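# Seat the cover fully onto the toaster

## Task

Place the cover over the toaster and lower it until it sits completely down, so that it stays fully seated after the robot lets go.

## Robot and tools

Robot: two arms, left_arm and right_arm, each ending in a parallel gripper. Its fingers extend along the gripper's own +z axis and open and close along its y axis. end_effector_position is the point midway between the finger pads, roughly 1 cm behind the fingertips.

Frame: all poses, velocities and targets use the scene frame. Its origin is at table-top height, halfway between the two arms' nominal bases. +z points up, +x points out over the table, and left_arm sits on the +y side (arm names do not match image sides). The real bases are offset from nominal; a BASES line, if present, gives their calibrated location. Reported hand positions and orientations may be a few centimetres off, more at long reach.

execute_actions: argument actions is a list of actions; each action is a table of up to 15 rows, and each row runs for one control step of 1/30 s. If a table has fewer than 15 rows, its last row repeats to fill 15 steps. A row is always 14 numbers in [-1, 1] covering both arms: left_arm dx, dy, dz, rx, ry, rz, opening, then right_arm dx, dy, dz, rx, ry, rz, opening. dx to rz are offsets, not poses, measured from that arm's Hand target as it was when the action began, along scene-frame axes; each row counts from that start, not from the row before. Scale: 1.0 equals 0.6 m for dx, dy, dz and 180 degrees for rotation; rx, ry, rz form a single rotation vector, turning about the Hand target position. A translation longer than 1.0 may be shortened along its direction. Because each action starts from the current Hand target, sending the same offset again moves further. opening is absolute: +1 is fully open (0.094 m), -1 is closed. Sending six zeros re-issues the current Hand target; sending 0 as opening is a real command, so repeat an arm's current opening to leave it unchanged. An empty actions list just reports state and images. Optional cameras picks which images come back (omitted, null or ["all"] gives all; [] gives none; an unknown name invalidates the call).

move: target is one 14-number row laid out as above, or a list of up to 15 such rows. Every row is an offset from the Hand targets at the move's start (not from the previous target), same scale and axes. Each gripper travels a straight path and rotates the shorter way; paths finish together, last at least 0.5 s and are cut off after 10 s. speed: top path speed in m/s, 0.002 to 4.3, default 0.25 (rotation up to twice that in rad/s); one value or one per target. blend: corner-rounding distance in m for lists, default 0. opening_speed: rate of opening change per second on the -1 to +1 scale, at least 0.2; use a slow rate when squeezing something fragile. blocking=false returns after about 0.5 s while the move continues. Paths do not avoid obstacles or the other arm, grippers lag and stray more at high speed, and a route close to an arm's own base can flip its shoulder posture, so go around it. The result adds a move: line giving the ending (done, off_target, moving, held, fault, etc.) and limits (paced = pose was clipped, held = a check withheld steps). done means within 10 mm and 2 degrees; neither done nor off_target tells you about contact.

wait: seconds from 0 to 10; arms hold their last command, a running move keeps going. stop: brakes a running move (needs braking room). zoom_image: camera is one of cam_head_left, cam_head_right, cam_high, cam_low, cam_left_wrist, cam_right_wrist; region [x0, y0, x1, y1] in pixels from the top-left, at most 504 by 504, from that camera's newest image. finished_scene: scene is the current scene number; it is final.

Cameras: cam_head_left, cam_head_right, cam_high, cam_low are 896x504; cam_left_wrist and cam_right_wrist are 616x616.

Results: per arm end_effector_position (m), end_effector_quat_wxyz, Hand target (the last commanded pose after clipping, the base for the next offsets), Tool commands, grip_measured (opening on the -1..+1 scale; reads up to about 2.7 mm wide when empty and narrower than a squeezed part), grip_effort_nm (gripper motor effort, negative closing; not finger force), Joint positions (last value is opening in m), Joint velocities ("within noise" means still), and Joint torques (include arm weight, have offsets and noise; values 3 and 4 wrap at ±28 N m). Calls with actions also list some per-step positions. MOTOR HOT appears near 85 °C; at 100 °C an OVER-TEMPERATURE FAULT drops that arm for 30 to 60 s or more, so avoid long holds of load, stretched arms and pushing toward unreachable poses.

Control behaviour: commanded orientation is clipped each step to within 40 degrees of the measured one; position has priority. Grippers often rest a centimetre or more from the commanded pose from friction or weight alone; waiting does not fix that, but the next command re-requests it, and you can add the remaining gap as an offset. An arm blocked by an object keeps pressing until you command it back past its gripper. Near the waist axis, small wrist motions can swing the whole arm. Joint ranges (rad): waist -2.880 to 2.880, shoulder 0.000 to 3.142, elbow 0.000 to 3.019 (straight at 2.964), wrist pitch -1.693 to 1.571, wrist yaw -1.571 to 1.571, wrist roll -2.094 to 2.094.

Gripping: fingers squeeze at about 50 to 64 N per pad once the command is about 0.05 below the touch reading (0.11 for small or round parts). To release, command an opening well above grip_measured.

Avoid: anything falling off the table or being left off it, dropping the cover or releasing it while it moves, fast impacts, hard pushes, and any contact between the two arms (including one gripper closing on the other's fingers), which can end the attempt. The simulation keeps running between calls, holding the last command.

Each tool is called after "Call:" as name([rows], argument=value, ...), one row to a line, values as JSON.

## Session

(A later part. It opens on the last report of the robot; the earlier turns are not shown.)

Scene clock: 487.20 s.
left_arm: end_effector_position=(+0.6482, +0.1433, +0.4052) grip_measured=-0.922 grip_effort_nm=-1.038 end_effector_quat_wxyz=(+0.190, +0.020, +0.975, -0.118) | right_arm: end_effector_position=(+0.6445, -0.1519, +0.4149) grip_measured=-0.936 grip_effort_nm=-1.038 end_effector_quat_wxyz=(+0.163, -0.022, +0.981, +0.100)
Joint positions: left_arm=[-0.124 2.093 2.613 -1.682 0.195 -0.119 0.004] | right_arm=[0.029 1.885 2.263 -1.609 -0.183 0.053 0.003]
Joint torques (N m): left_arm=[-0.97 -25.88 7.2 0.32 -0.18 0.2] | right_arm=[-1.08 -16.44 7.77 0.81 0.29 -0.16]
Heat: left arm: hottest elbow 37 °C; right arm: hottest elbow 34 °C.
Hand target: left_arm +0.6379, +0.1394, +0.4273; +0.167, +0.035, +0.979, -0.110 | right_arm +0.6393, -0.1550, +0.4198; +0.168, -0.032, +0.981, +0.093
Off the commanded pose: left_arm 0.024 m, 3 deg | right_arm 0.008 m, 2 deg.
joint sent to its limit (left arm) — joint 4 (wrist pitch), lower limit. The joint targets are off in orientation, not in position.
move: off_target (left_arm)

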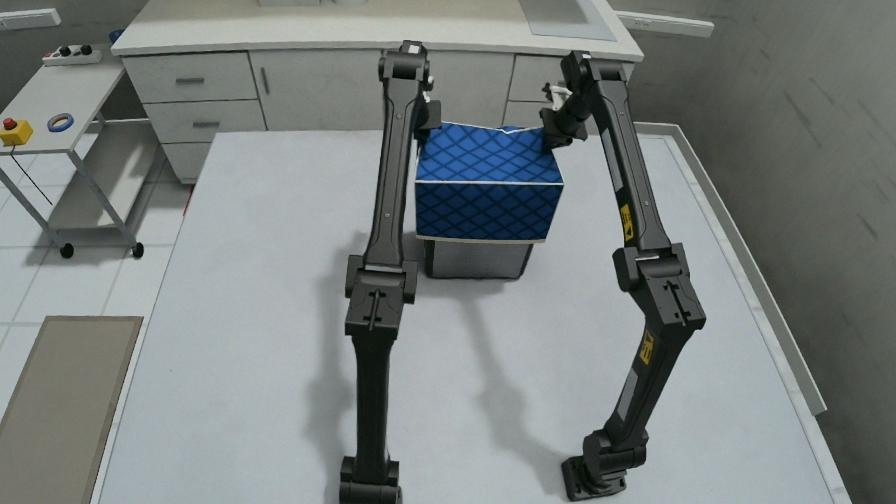

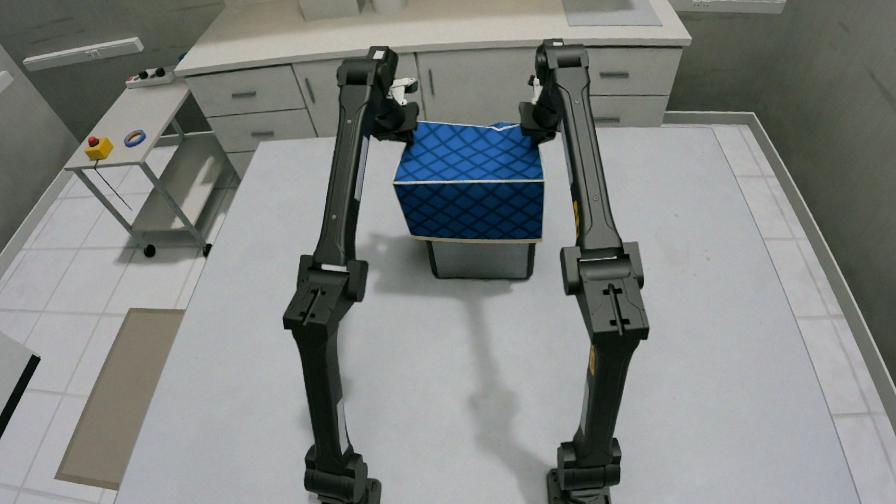

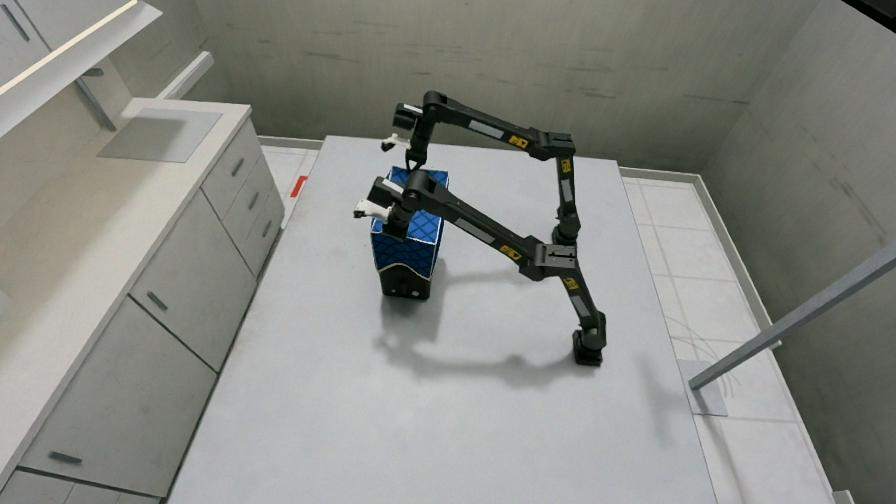

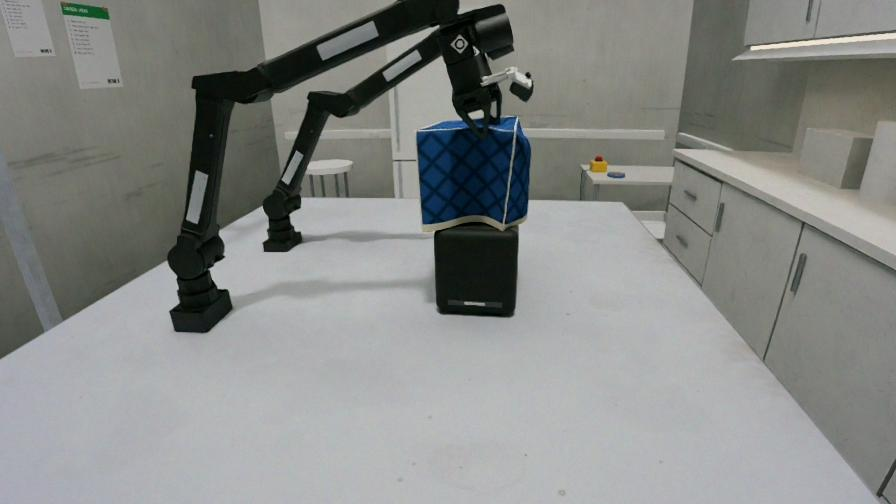

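Call:
move(target=[0.03,0.02,-0.0,0.03,0,0,-1,0.015,-0.02,0.04,-0.03,0,0,-1], speed=0.07)

Call:
zoom_image(camera="cam_low", region=[370, 60, 570, 260])

Call:
zoom_image(camera="cam_high", region=[320, 140, 500, 320])

Scene clock: 496.67 s.
left_arm: end_effector_position=(+0.6488, +0.1396, +0.4191) grip_measured=-0.922 grip_effort_nm=-1.028 end_effector_quat_wxyz=(+0.212, +0.039, +0.973, -0.084) | right_arm: end_effector_position=(+0.6391, -0.1571, +0.4352) grip_measured=-0.936 grip_effort_nm=-1.038 end_effector_quat_wxyz=(+0.170, -0.032, +0.983, +0.062)
Joint positions: left_arm=[-0.147 2.093 2.65 -1.682 0.121 -0.089 0.004] | right_arm=[0.042 1.891 2.333 -1.665 -0.107 0.032 0.003]
Joint torques (N m): left_arm=[0.85 -21.36 10.14 0.36 -0.66 0.22] | right_arm=[-1.79 -13.51 14.15 0.25 0.82 -0.2]
Heat: left arm: hottest elbow 37 °C; right arm: hottest shoulder 34 °C.
Hand target: left_arm +0.6559, +0.1513, +0.4272; +0.165, +0.043, +0.983, -0.064 | right_arm +0.6483, -0.1668, +0.4439; +0.167, -0.040, +0.984, +0.047
Off the commanded pose: left_arm 0.016 m, 6 deg | right_arm 0.016 m, 2 deg.
joint sent to its limit (left arm) — joint 4 (wrist pitch), lower limit. The joint targets are off in orientation, not in position.
joint sent to its limit (right arm) — joint 4 (wrist pitch), lower limit. The joint targets still meet the commanded pose.
move: off_target (left_arm, right_arm)

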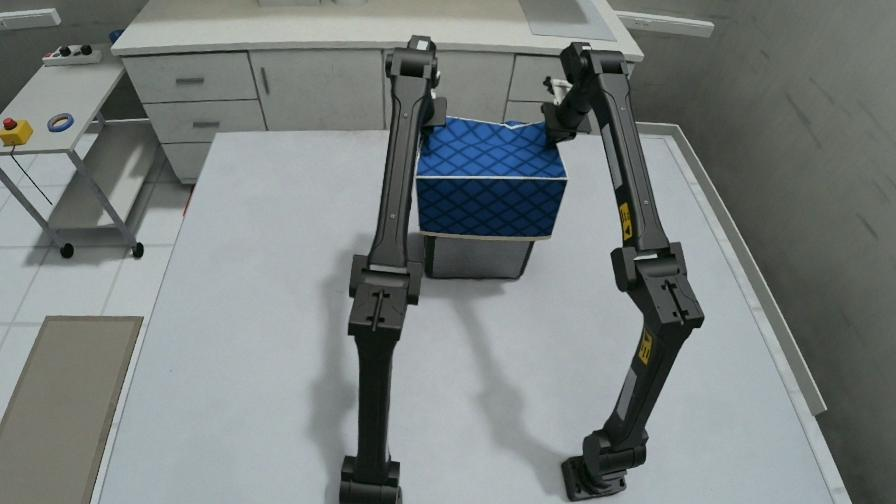

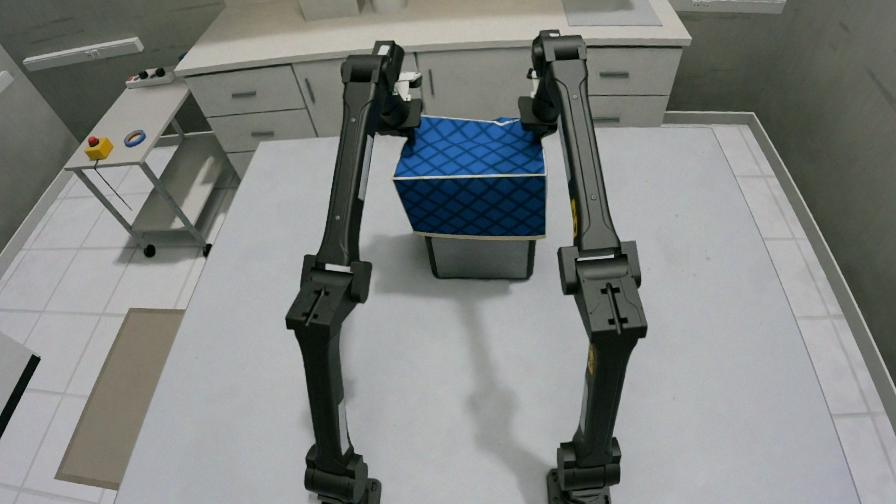

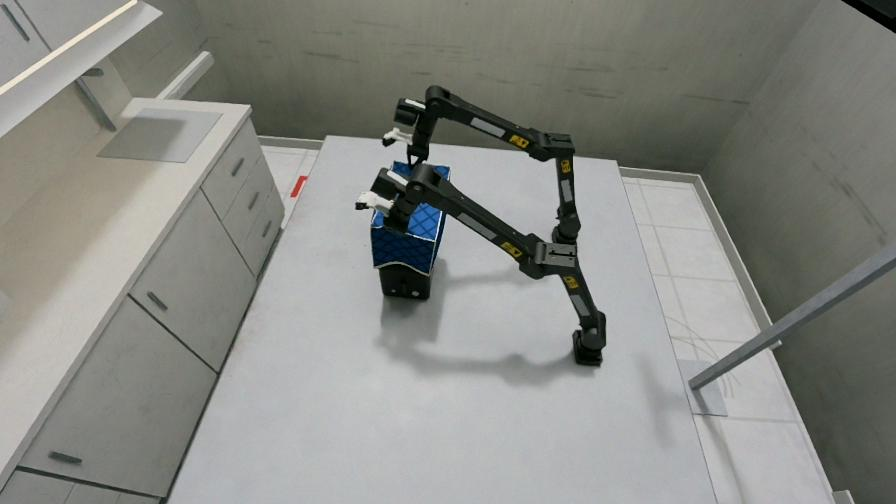

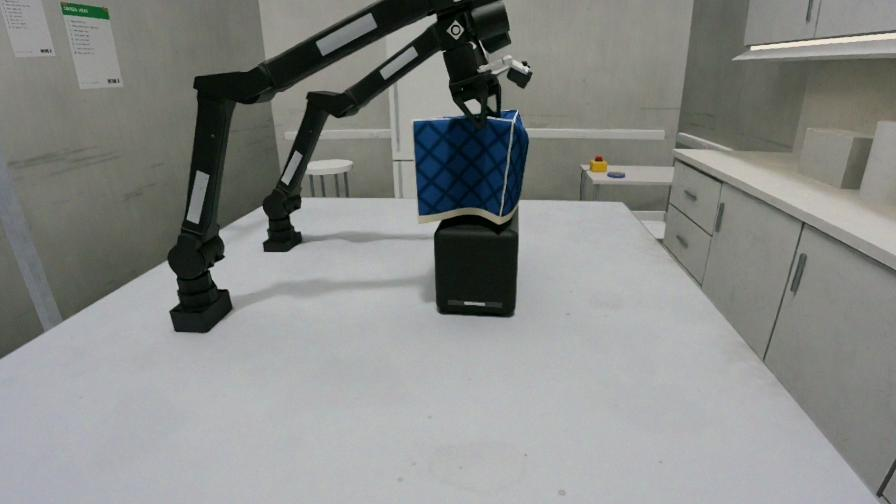

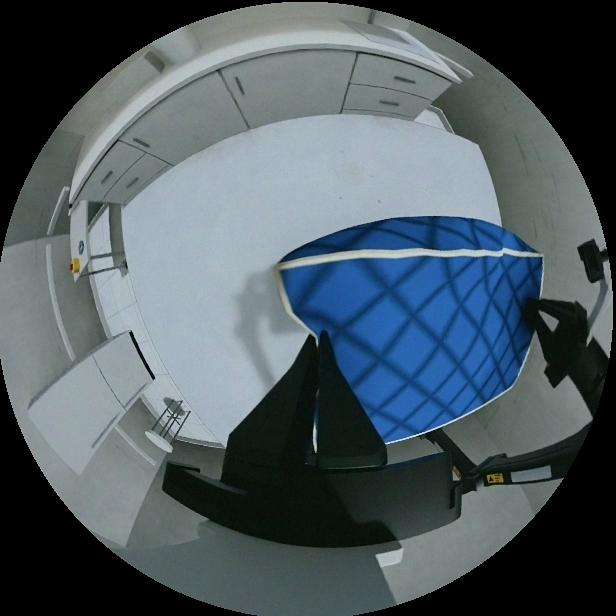

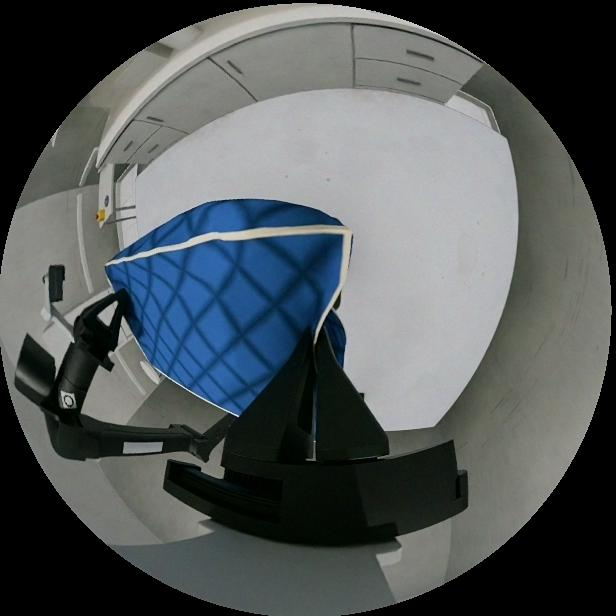

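Scaled by 2.520.

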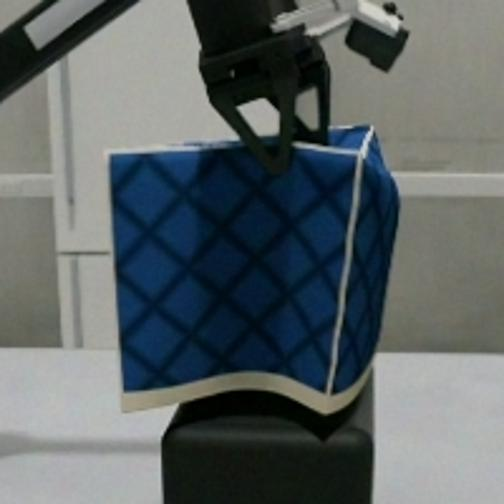

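Scaled by 2.800.

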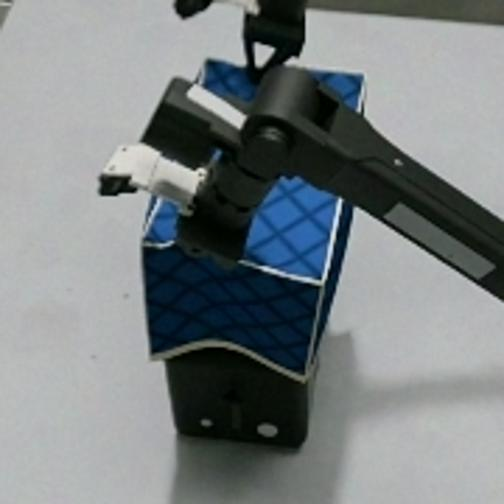

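Call:
move([
  [0.05,0,0.0,0,0,0,-1,0.06,0,0,0,0,0,-1],
  [0.05,-0.01,-0.07,0,0,0,-1,0.06,0.01,-0.09,0,0,0,-1],
], speed=0.07)

Call:
zoom_image(camera="cam_low", region=[370, 60, 570, 260])

Call:
zoom_image(camera="cam_high", region=[320, 140, 500, 320])

Scene clock: 503.30 s.
left_arm: end_effector_position=(+0.6813, +0.1377, +0.3936) grip_measured=-0.923 grip_effort_nm=-1.028 end_effector_quat_wxyz=(+0.219, +0.038, +0.972, -0.077) | right_arm: end_effector_position=(+0.6836, -0.1564, +0.4025) grip_measured=-0.936 grip_effort_nm=-1.033 end_effector_quat_wxyz=(+0.176, -0.033, +0.982, +0.054)
Joint positions: left_arm=[-0.147 2.209 2.778 -1.682 0.105 -0.089 0.004] | right_arm=[0.042 2.002 2.413 -1.622 -0.09 0.028 0.003]
Joint torques (N m): left_arm=[0.73 -23.18 7.19 0.42 -0.19 0.21] | right_arm=[-1.38 -16.26 6.94 0.9 0.29 -0.12]
Heat: left arm: hottest elbow 38 °C; right arm: hottest shoulder 34 °C.
Hand target: left_arm +0.6859, +0.1452, +0.3850; +0.165, +0.043, +0.983, -0.064 | right_arm +0.6843, -0.1609, +0.3900; +0.167, -0.040, +0.984, +0.047
Off the commanded pose: left_arm 0.012 m, 7 deg | right_arm 0.013 m, 2 deg.
joint sent to its limit (left arm) — joint 4 (wrist pitch), lower limit. The joint targets are off in orientation, not in position.
move: off_target (left_arm, right_arm)

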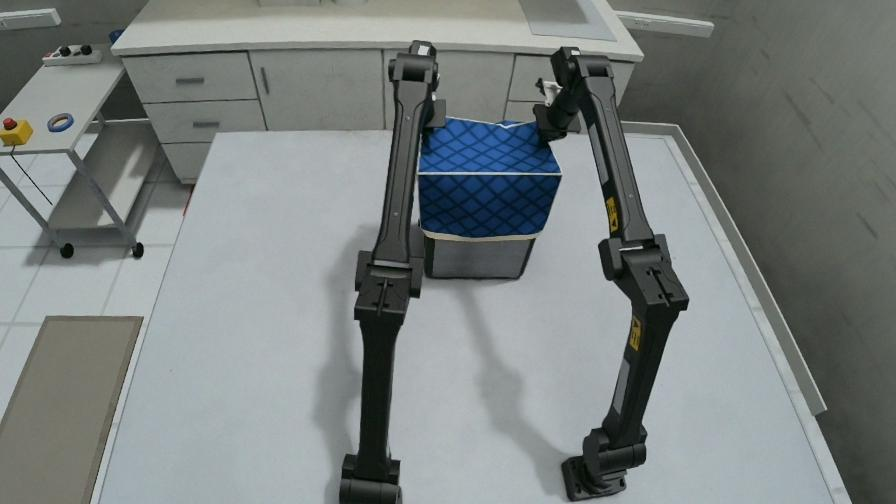

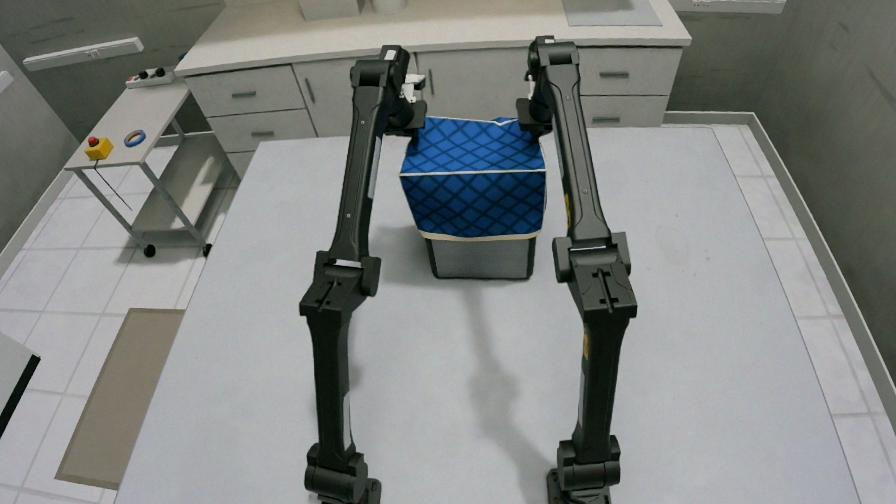

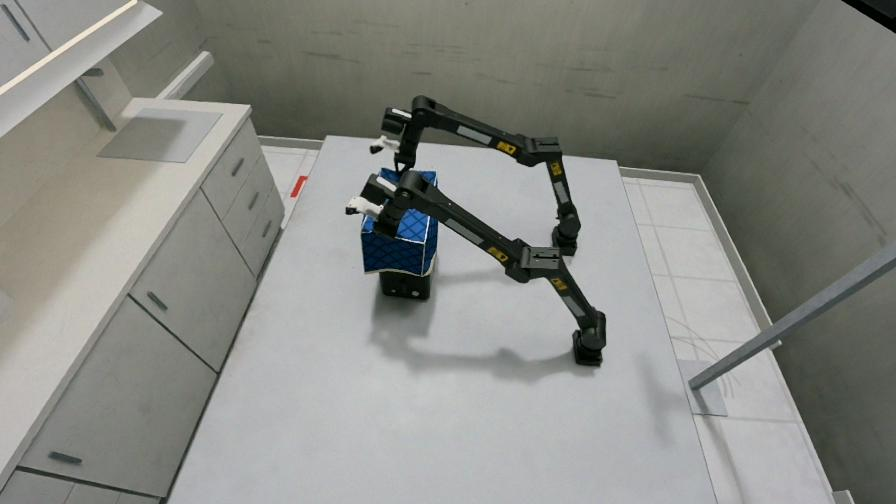

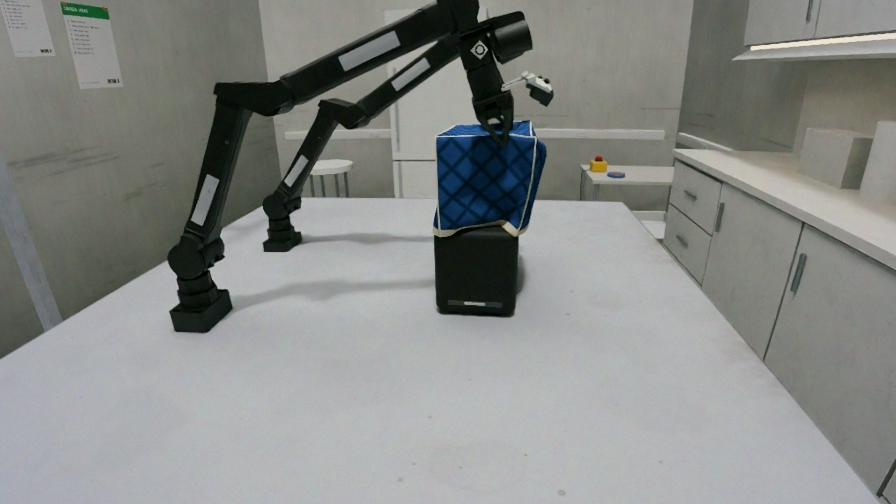

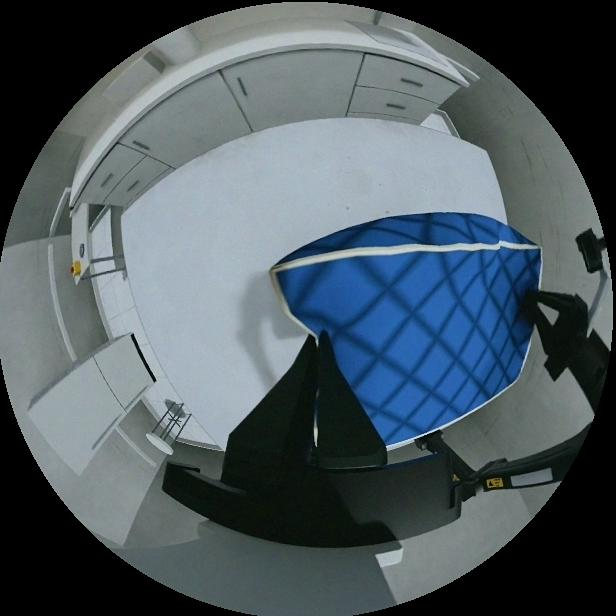

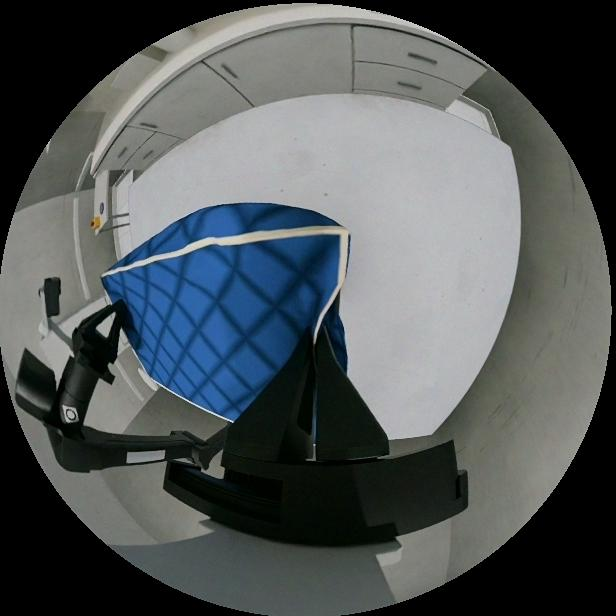

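Scaled by 2.520.

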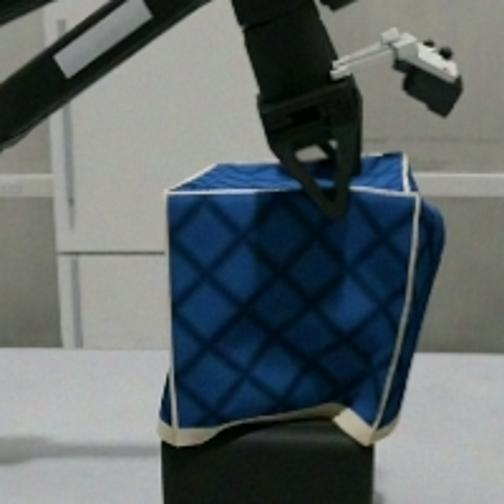

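Scaled by 2.800.

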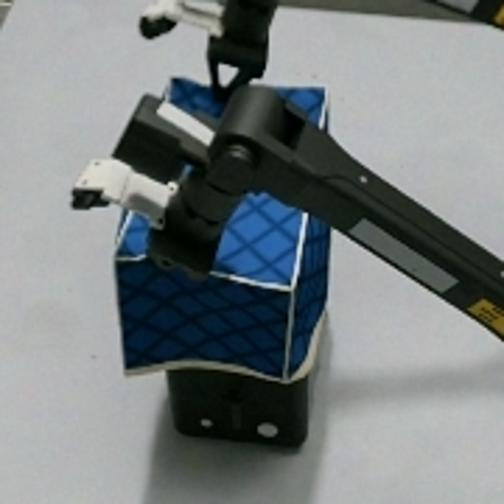

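Call:
move(target=[0.0,0.0,-0.06,0,0,0,-1,0.0,0.0,-0.07,0,0,0,-1], speed=0.06, cameras=["cam_head_left","cam_head_right","cam_high","cam_low"])

Call:
zoom_image(camera="cam_low", region=[370, 60, 570, 260])

Call:
zoom_image(camera="cam_head_right", region=[360, 90, 580, 290])

Call:
zoom_image(camera="cam_high", region=[320, 140, 500, 320])

Scene clock: 510.87 s.
left_arm: end_effector_position=(+0.6833, +0.1372, +0.3503) grip_measured=-0.923 grip_effort_nm=-1.028 end_effector_quat_wxyz=(+0.176, +0.036, +0.981, -0.073) | right_arm: end_effector_position=(+0.6841, -0.1564, +0.3765) grip_measured=-0.936 grip_effort_nm=-1.033 end_effector_quat_wxyz=(+0.192, -0.034, +0.979, +0.054)
Joint positions: left_arm=[-0.147 2.229 2.71 -1.683 0.107 -0.088 0.004] | right_arm=[0.042 1.932 2.222 -1.469 -0.09 0.028 0.003]
Joint torques (N m): left_arm=[0.5 -24.41 7.58 0.31 -0.32 0.32] | right_arm=[-1.26 -14.68 6.48 0.69 0.26 -0.12]
Heat: left arm: hottest elbow 38 °C; right arm: hottest shoulder 34 °C.
Hand target: left_arm +0.6859, +0.1452, +0.3491; +0.165, +0.043, +0.983, -0.064 | right_arm +0.6842, -0.1609, +0.3479; +0.167, -0.040, +0.984, +0.047
Off the commanded pose: left_arm 0.009 m, 2 deg | right_arm 0.029 m, 3 deg.
joint sent to its limit (left arm) — joint 4 (wrist pitch), lower limit. The joint targets still meet the commanded pose.
move: off_target (right_arm)

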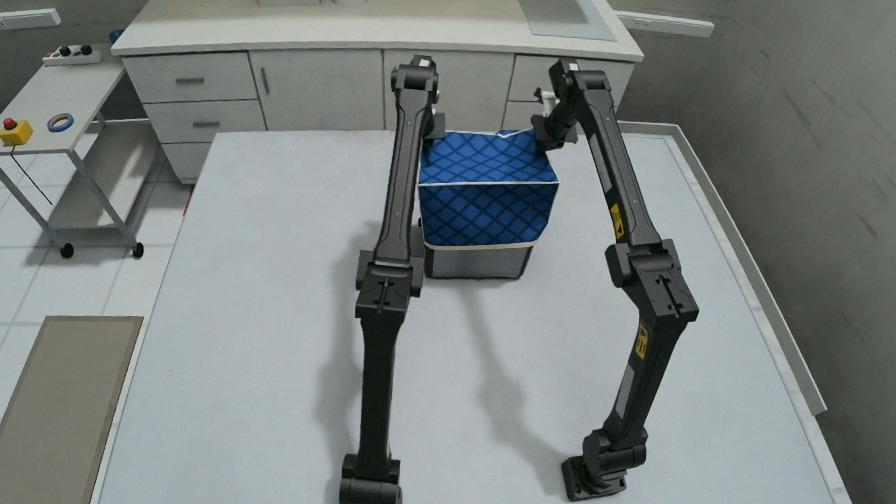

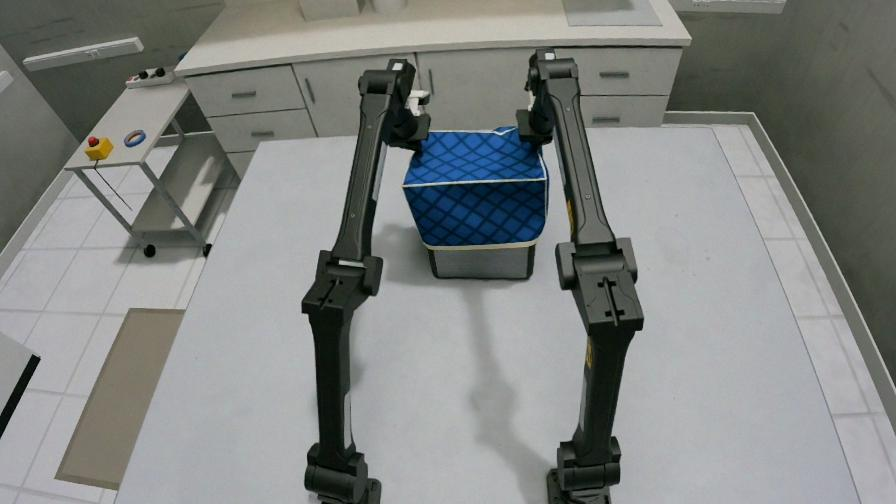

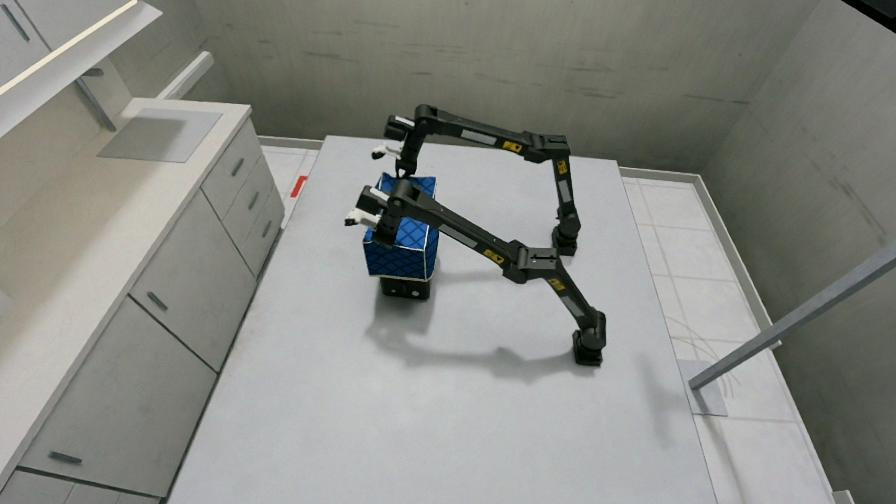

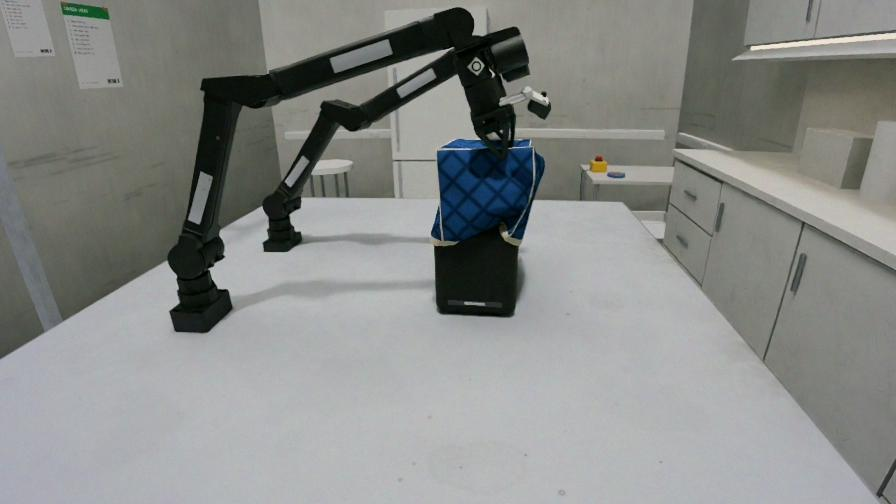

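Scaled by 2.520.

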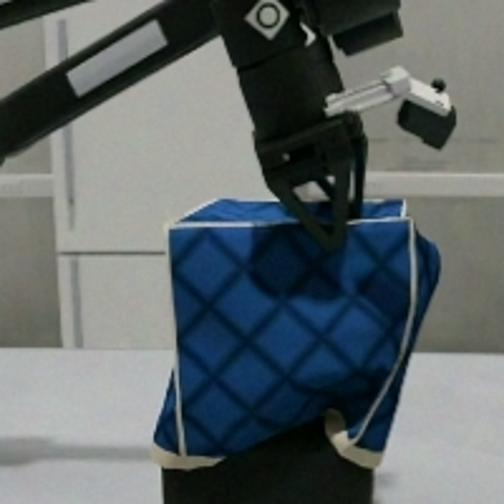

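Scaled by 2.291.

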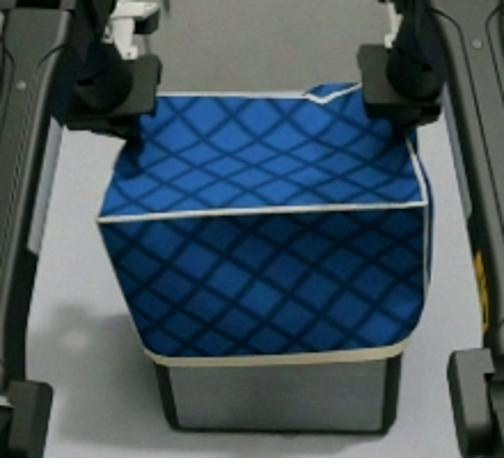

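Scaled by 2.800.

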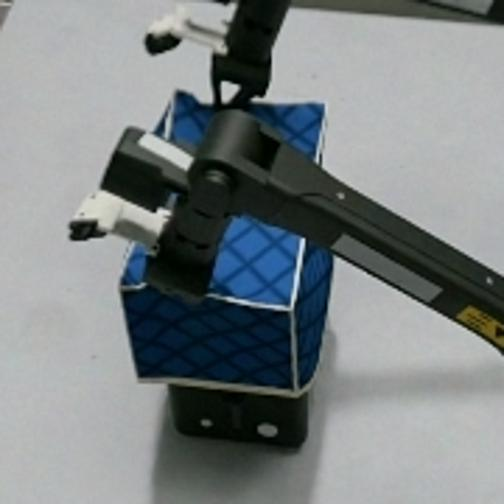

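Call:
move(target=[-0.03,0.0,-0.08,0,0,0,-1,-0.04,0.0,-0.1,0,0,0,-1], speed=0.06)

Call:
zoom_image(camera="cam_low", region=[370, 60, 570, 260])

Call:
zoom_image(camera="cam_head_right", region=[360, 90, 580, 290])

Call:
zoom_image(camera="cam_high", region=[320, 140, 500, 320])

Scene clock: 517.70 s.
left_arm: end_effector_position=(+0.6706, +0.1363, +0.3110) grip_measured=-0.923 grip_effort_nm=-1.028 end_effector_quat_wxyz=(+0.176, +0.040, +0.981, -0.075) | right_arm: end_effector_position=(+0.6671, -0.1533, +0.3275) grip_measured=-0.936 grip_effort_nm=-1.028 end_effector_quat_wxyz=(+0.207, -0.041, +0.976, +0.057)
Joint positions: left_arm=[-0.15 2.072 2.326 -1.455 0.11 -0.085 0.004] | right_arm=[0.048 1.821 1.919 -1.245 -0.094 0.022 0.003]
Joint torques (N m): left_arm=[0.56 -23.71 6.46 0.21 -0.46 0.25] | right_arm=[-1.61 -13.22 6.17 0.24 0.45 -0.03]
Heat: left arm: hottest elbow 37 °C; right arm: hottest shoulder 34 °C.
Hand target: left_arm +0.6679, +0.1452, +0.3011; +0.165, +0.043, +0.983, -0.064 | right_arm +0.6604, -0.1609, +0.2880; +0.167, -0.040, +0.984, +0.047
Off the commanded pose: left_arm 0.014 m, 2 deg | right_arm 0.041 m, 5 deg.
move: off_target (left_arm, right_arm)

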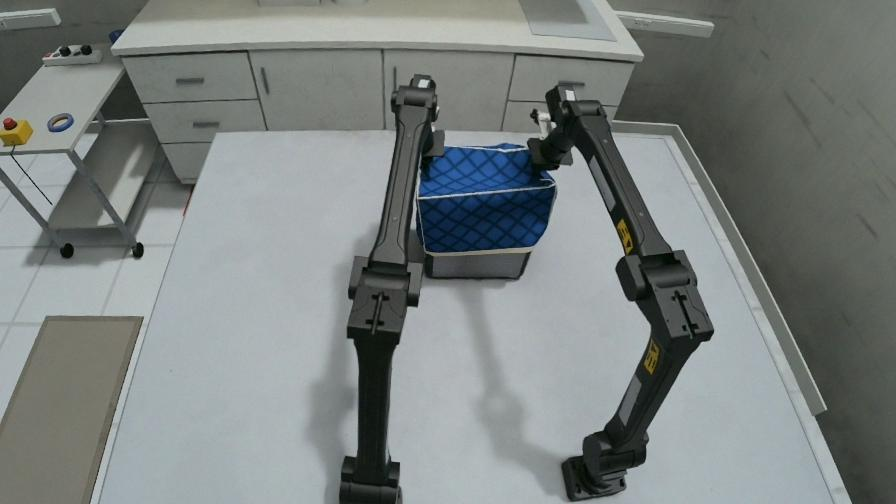

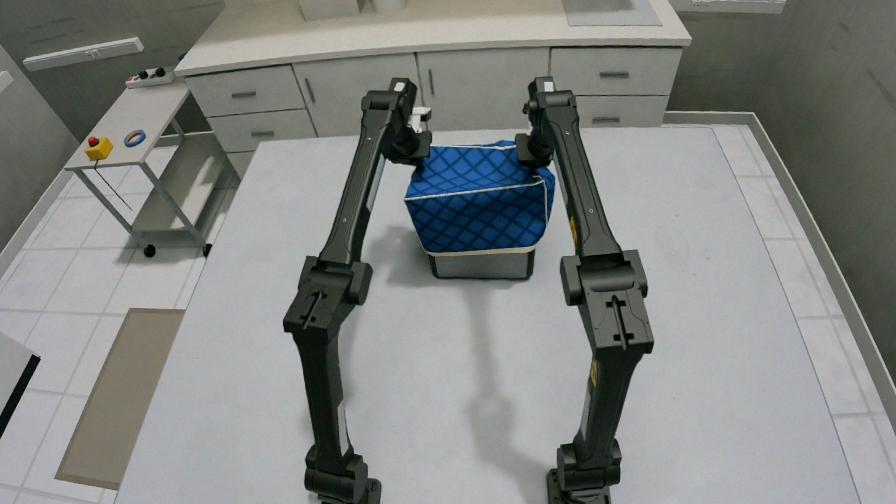

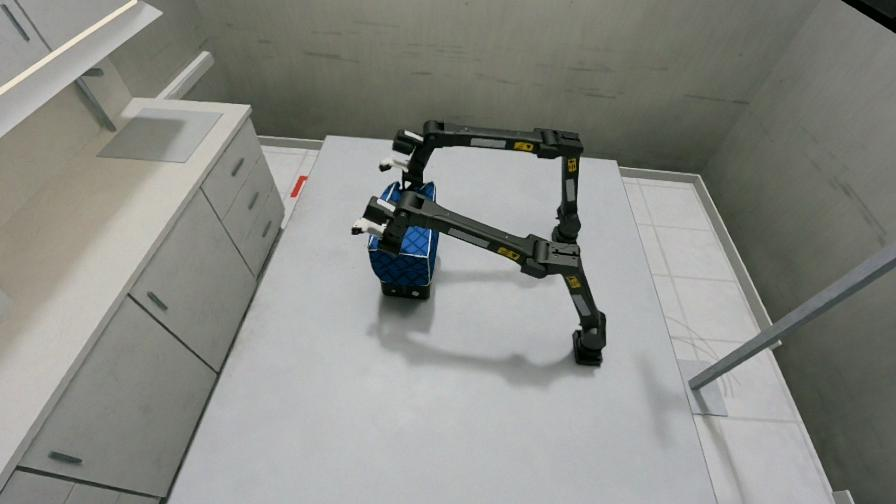

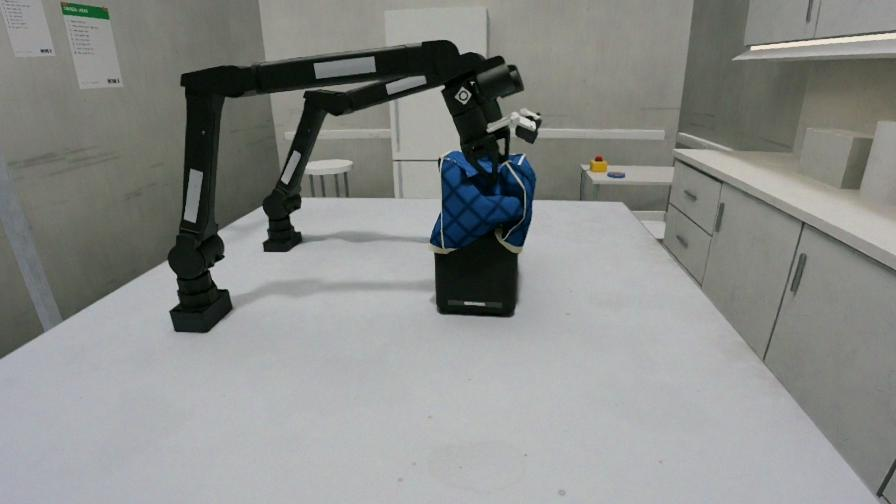

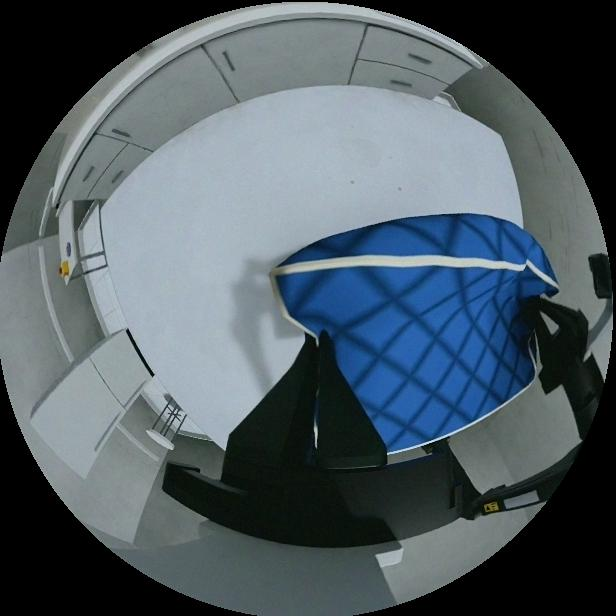

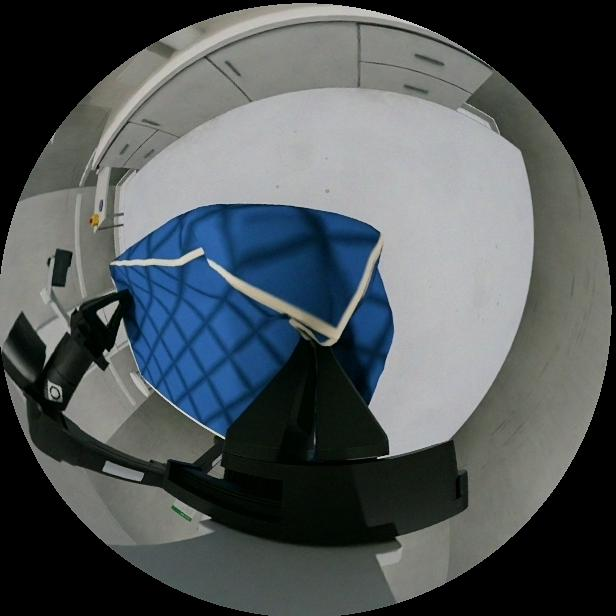

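Scaled by 2.520.

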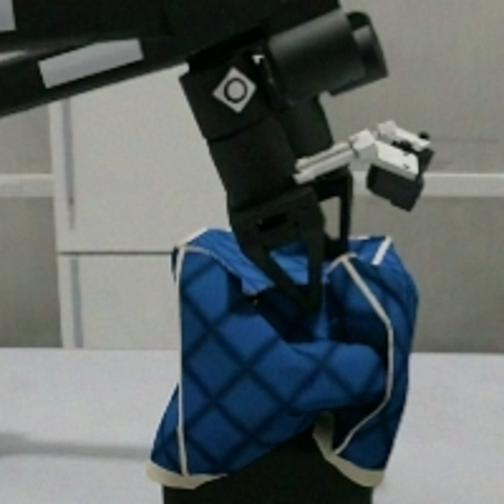

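Scaled by 2.291.

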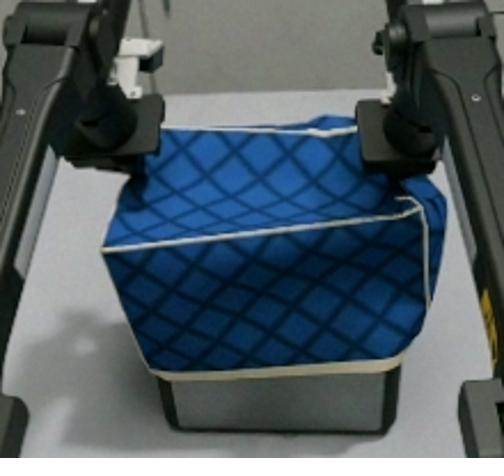

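Scaled by 2.800.

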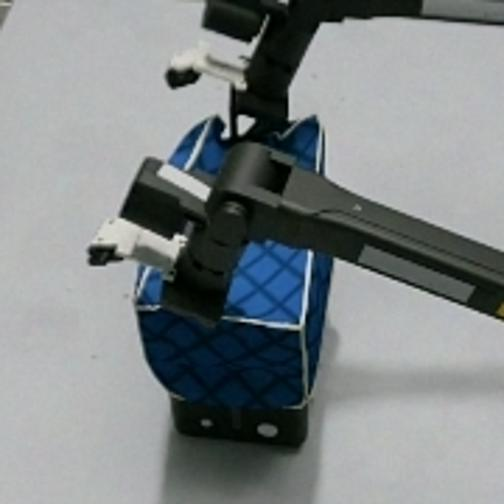

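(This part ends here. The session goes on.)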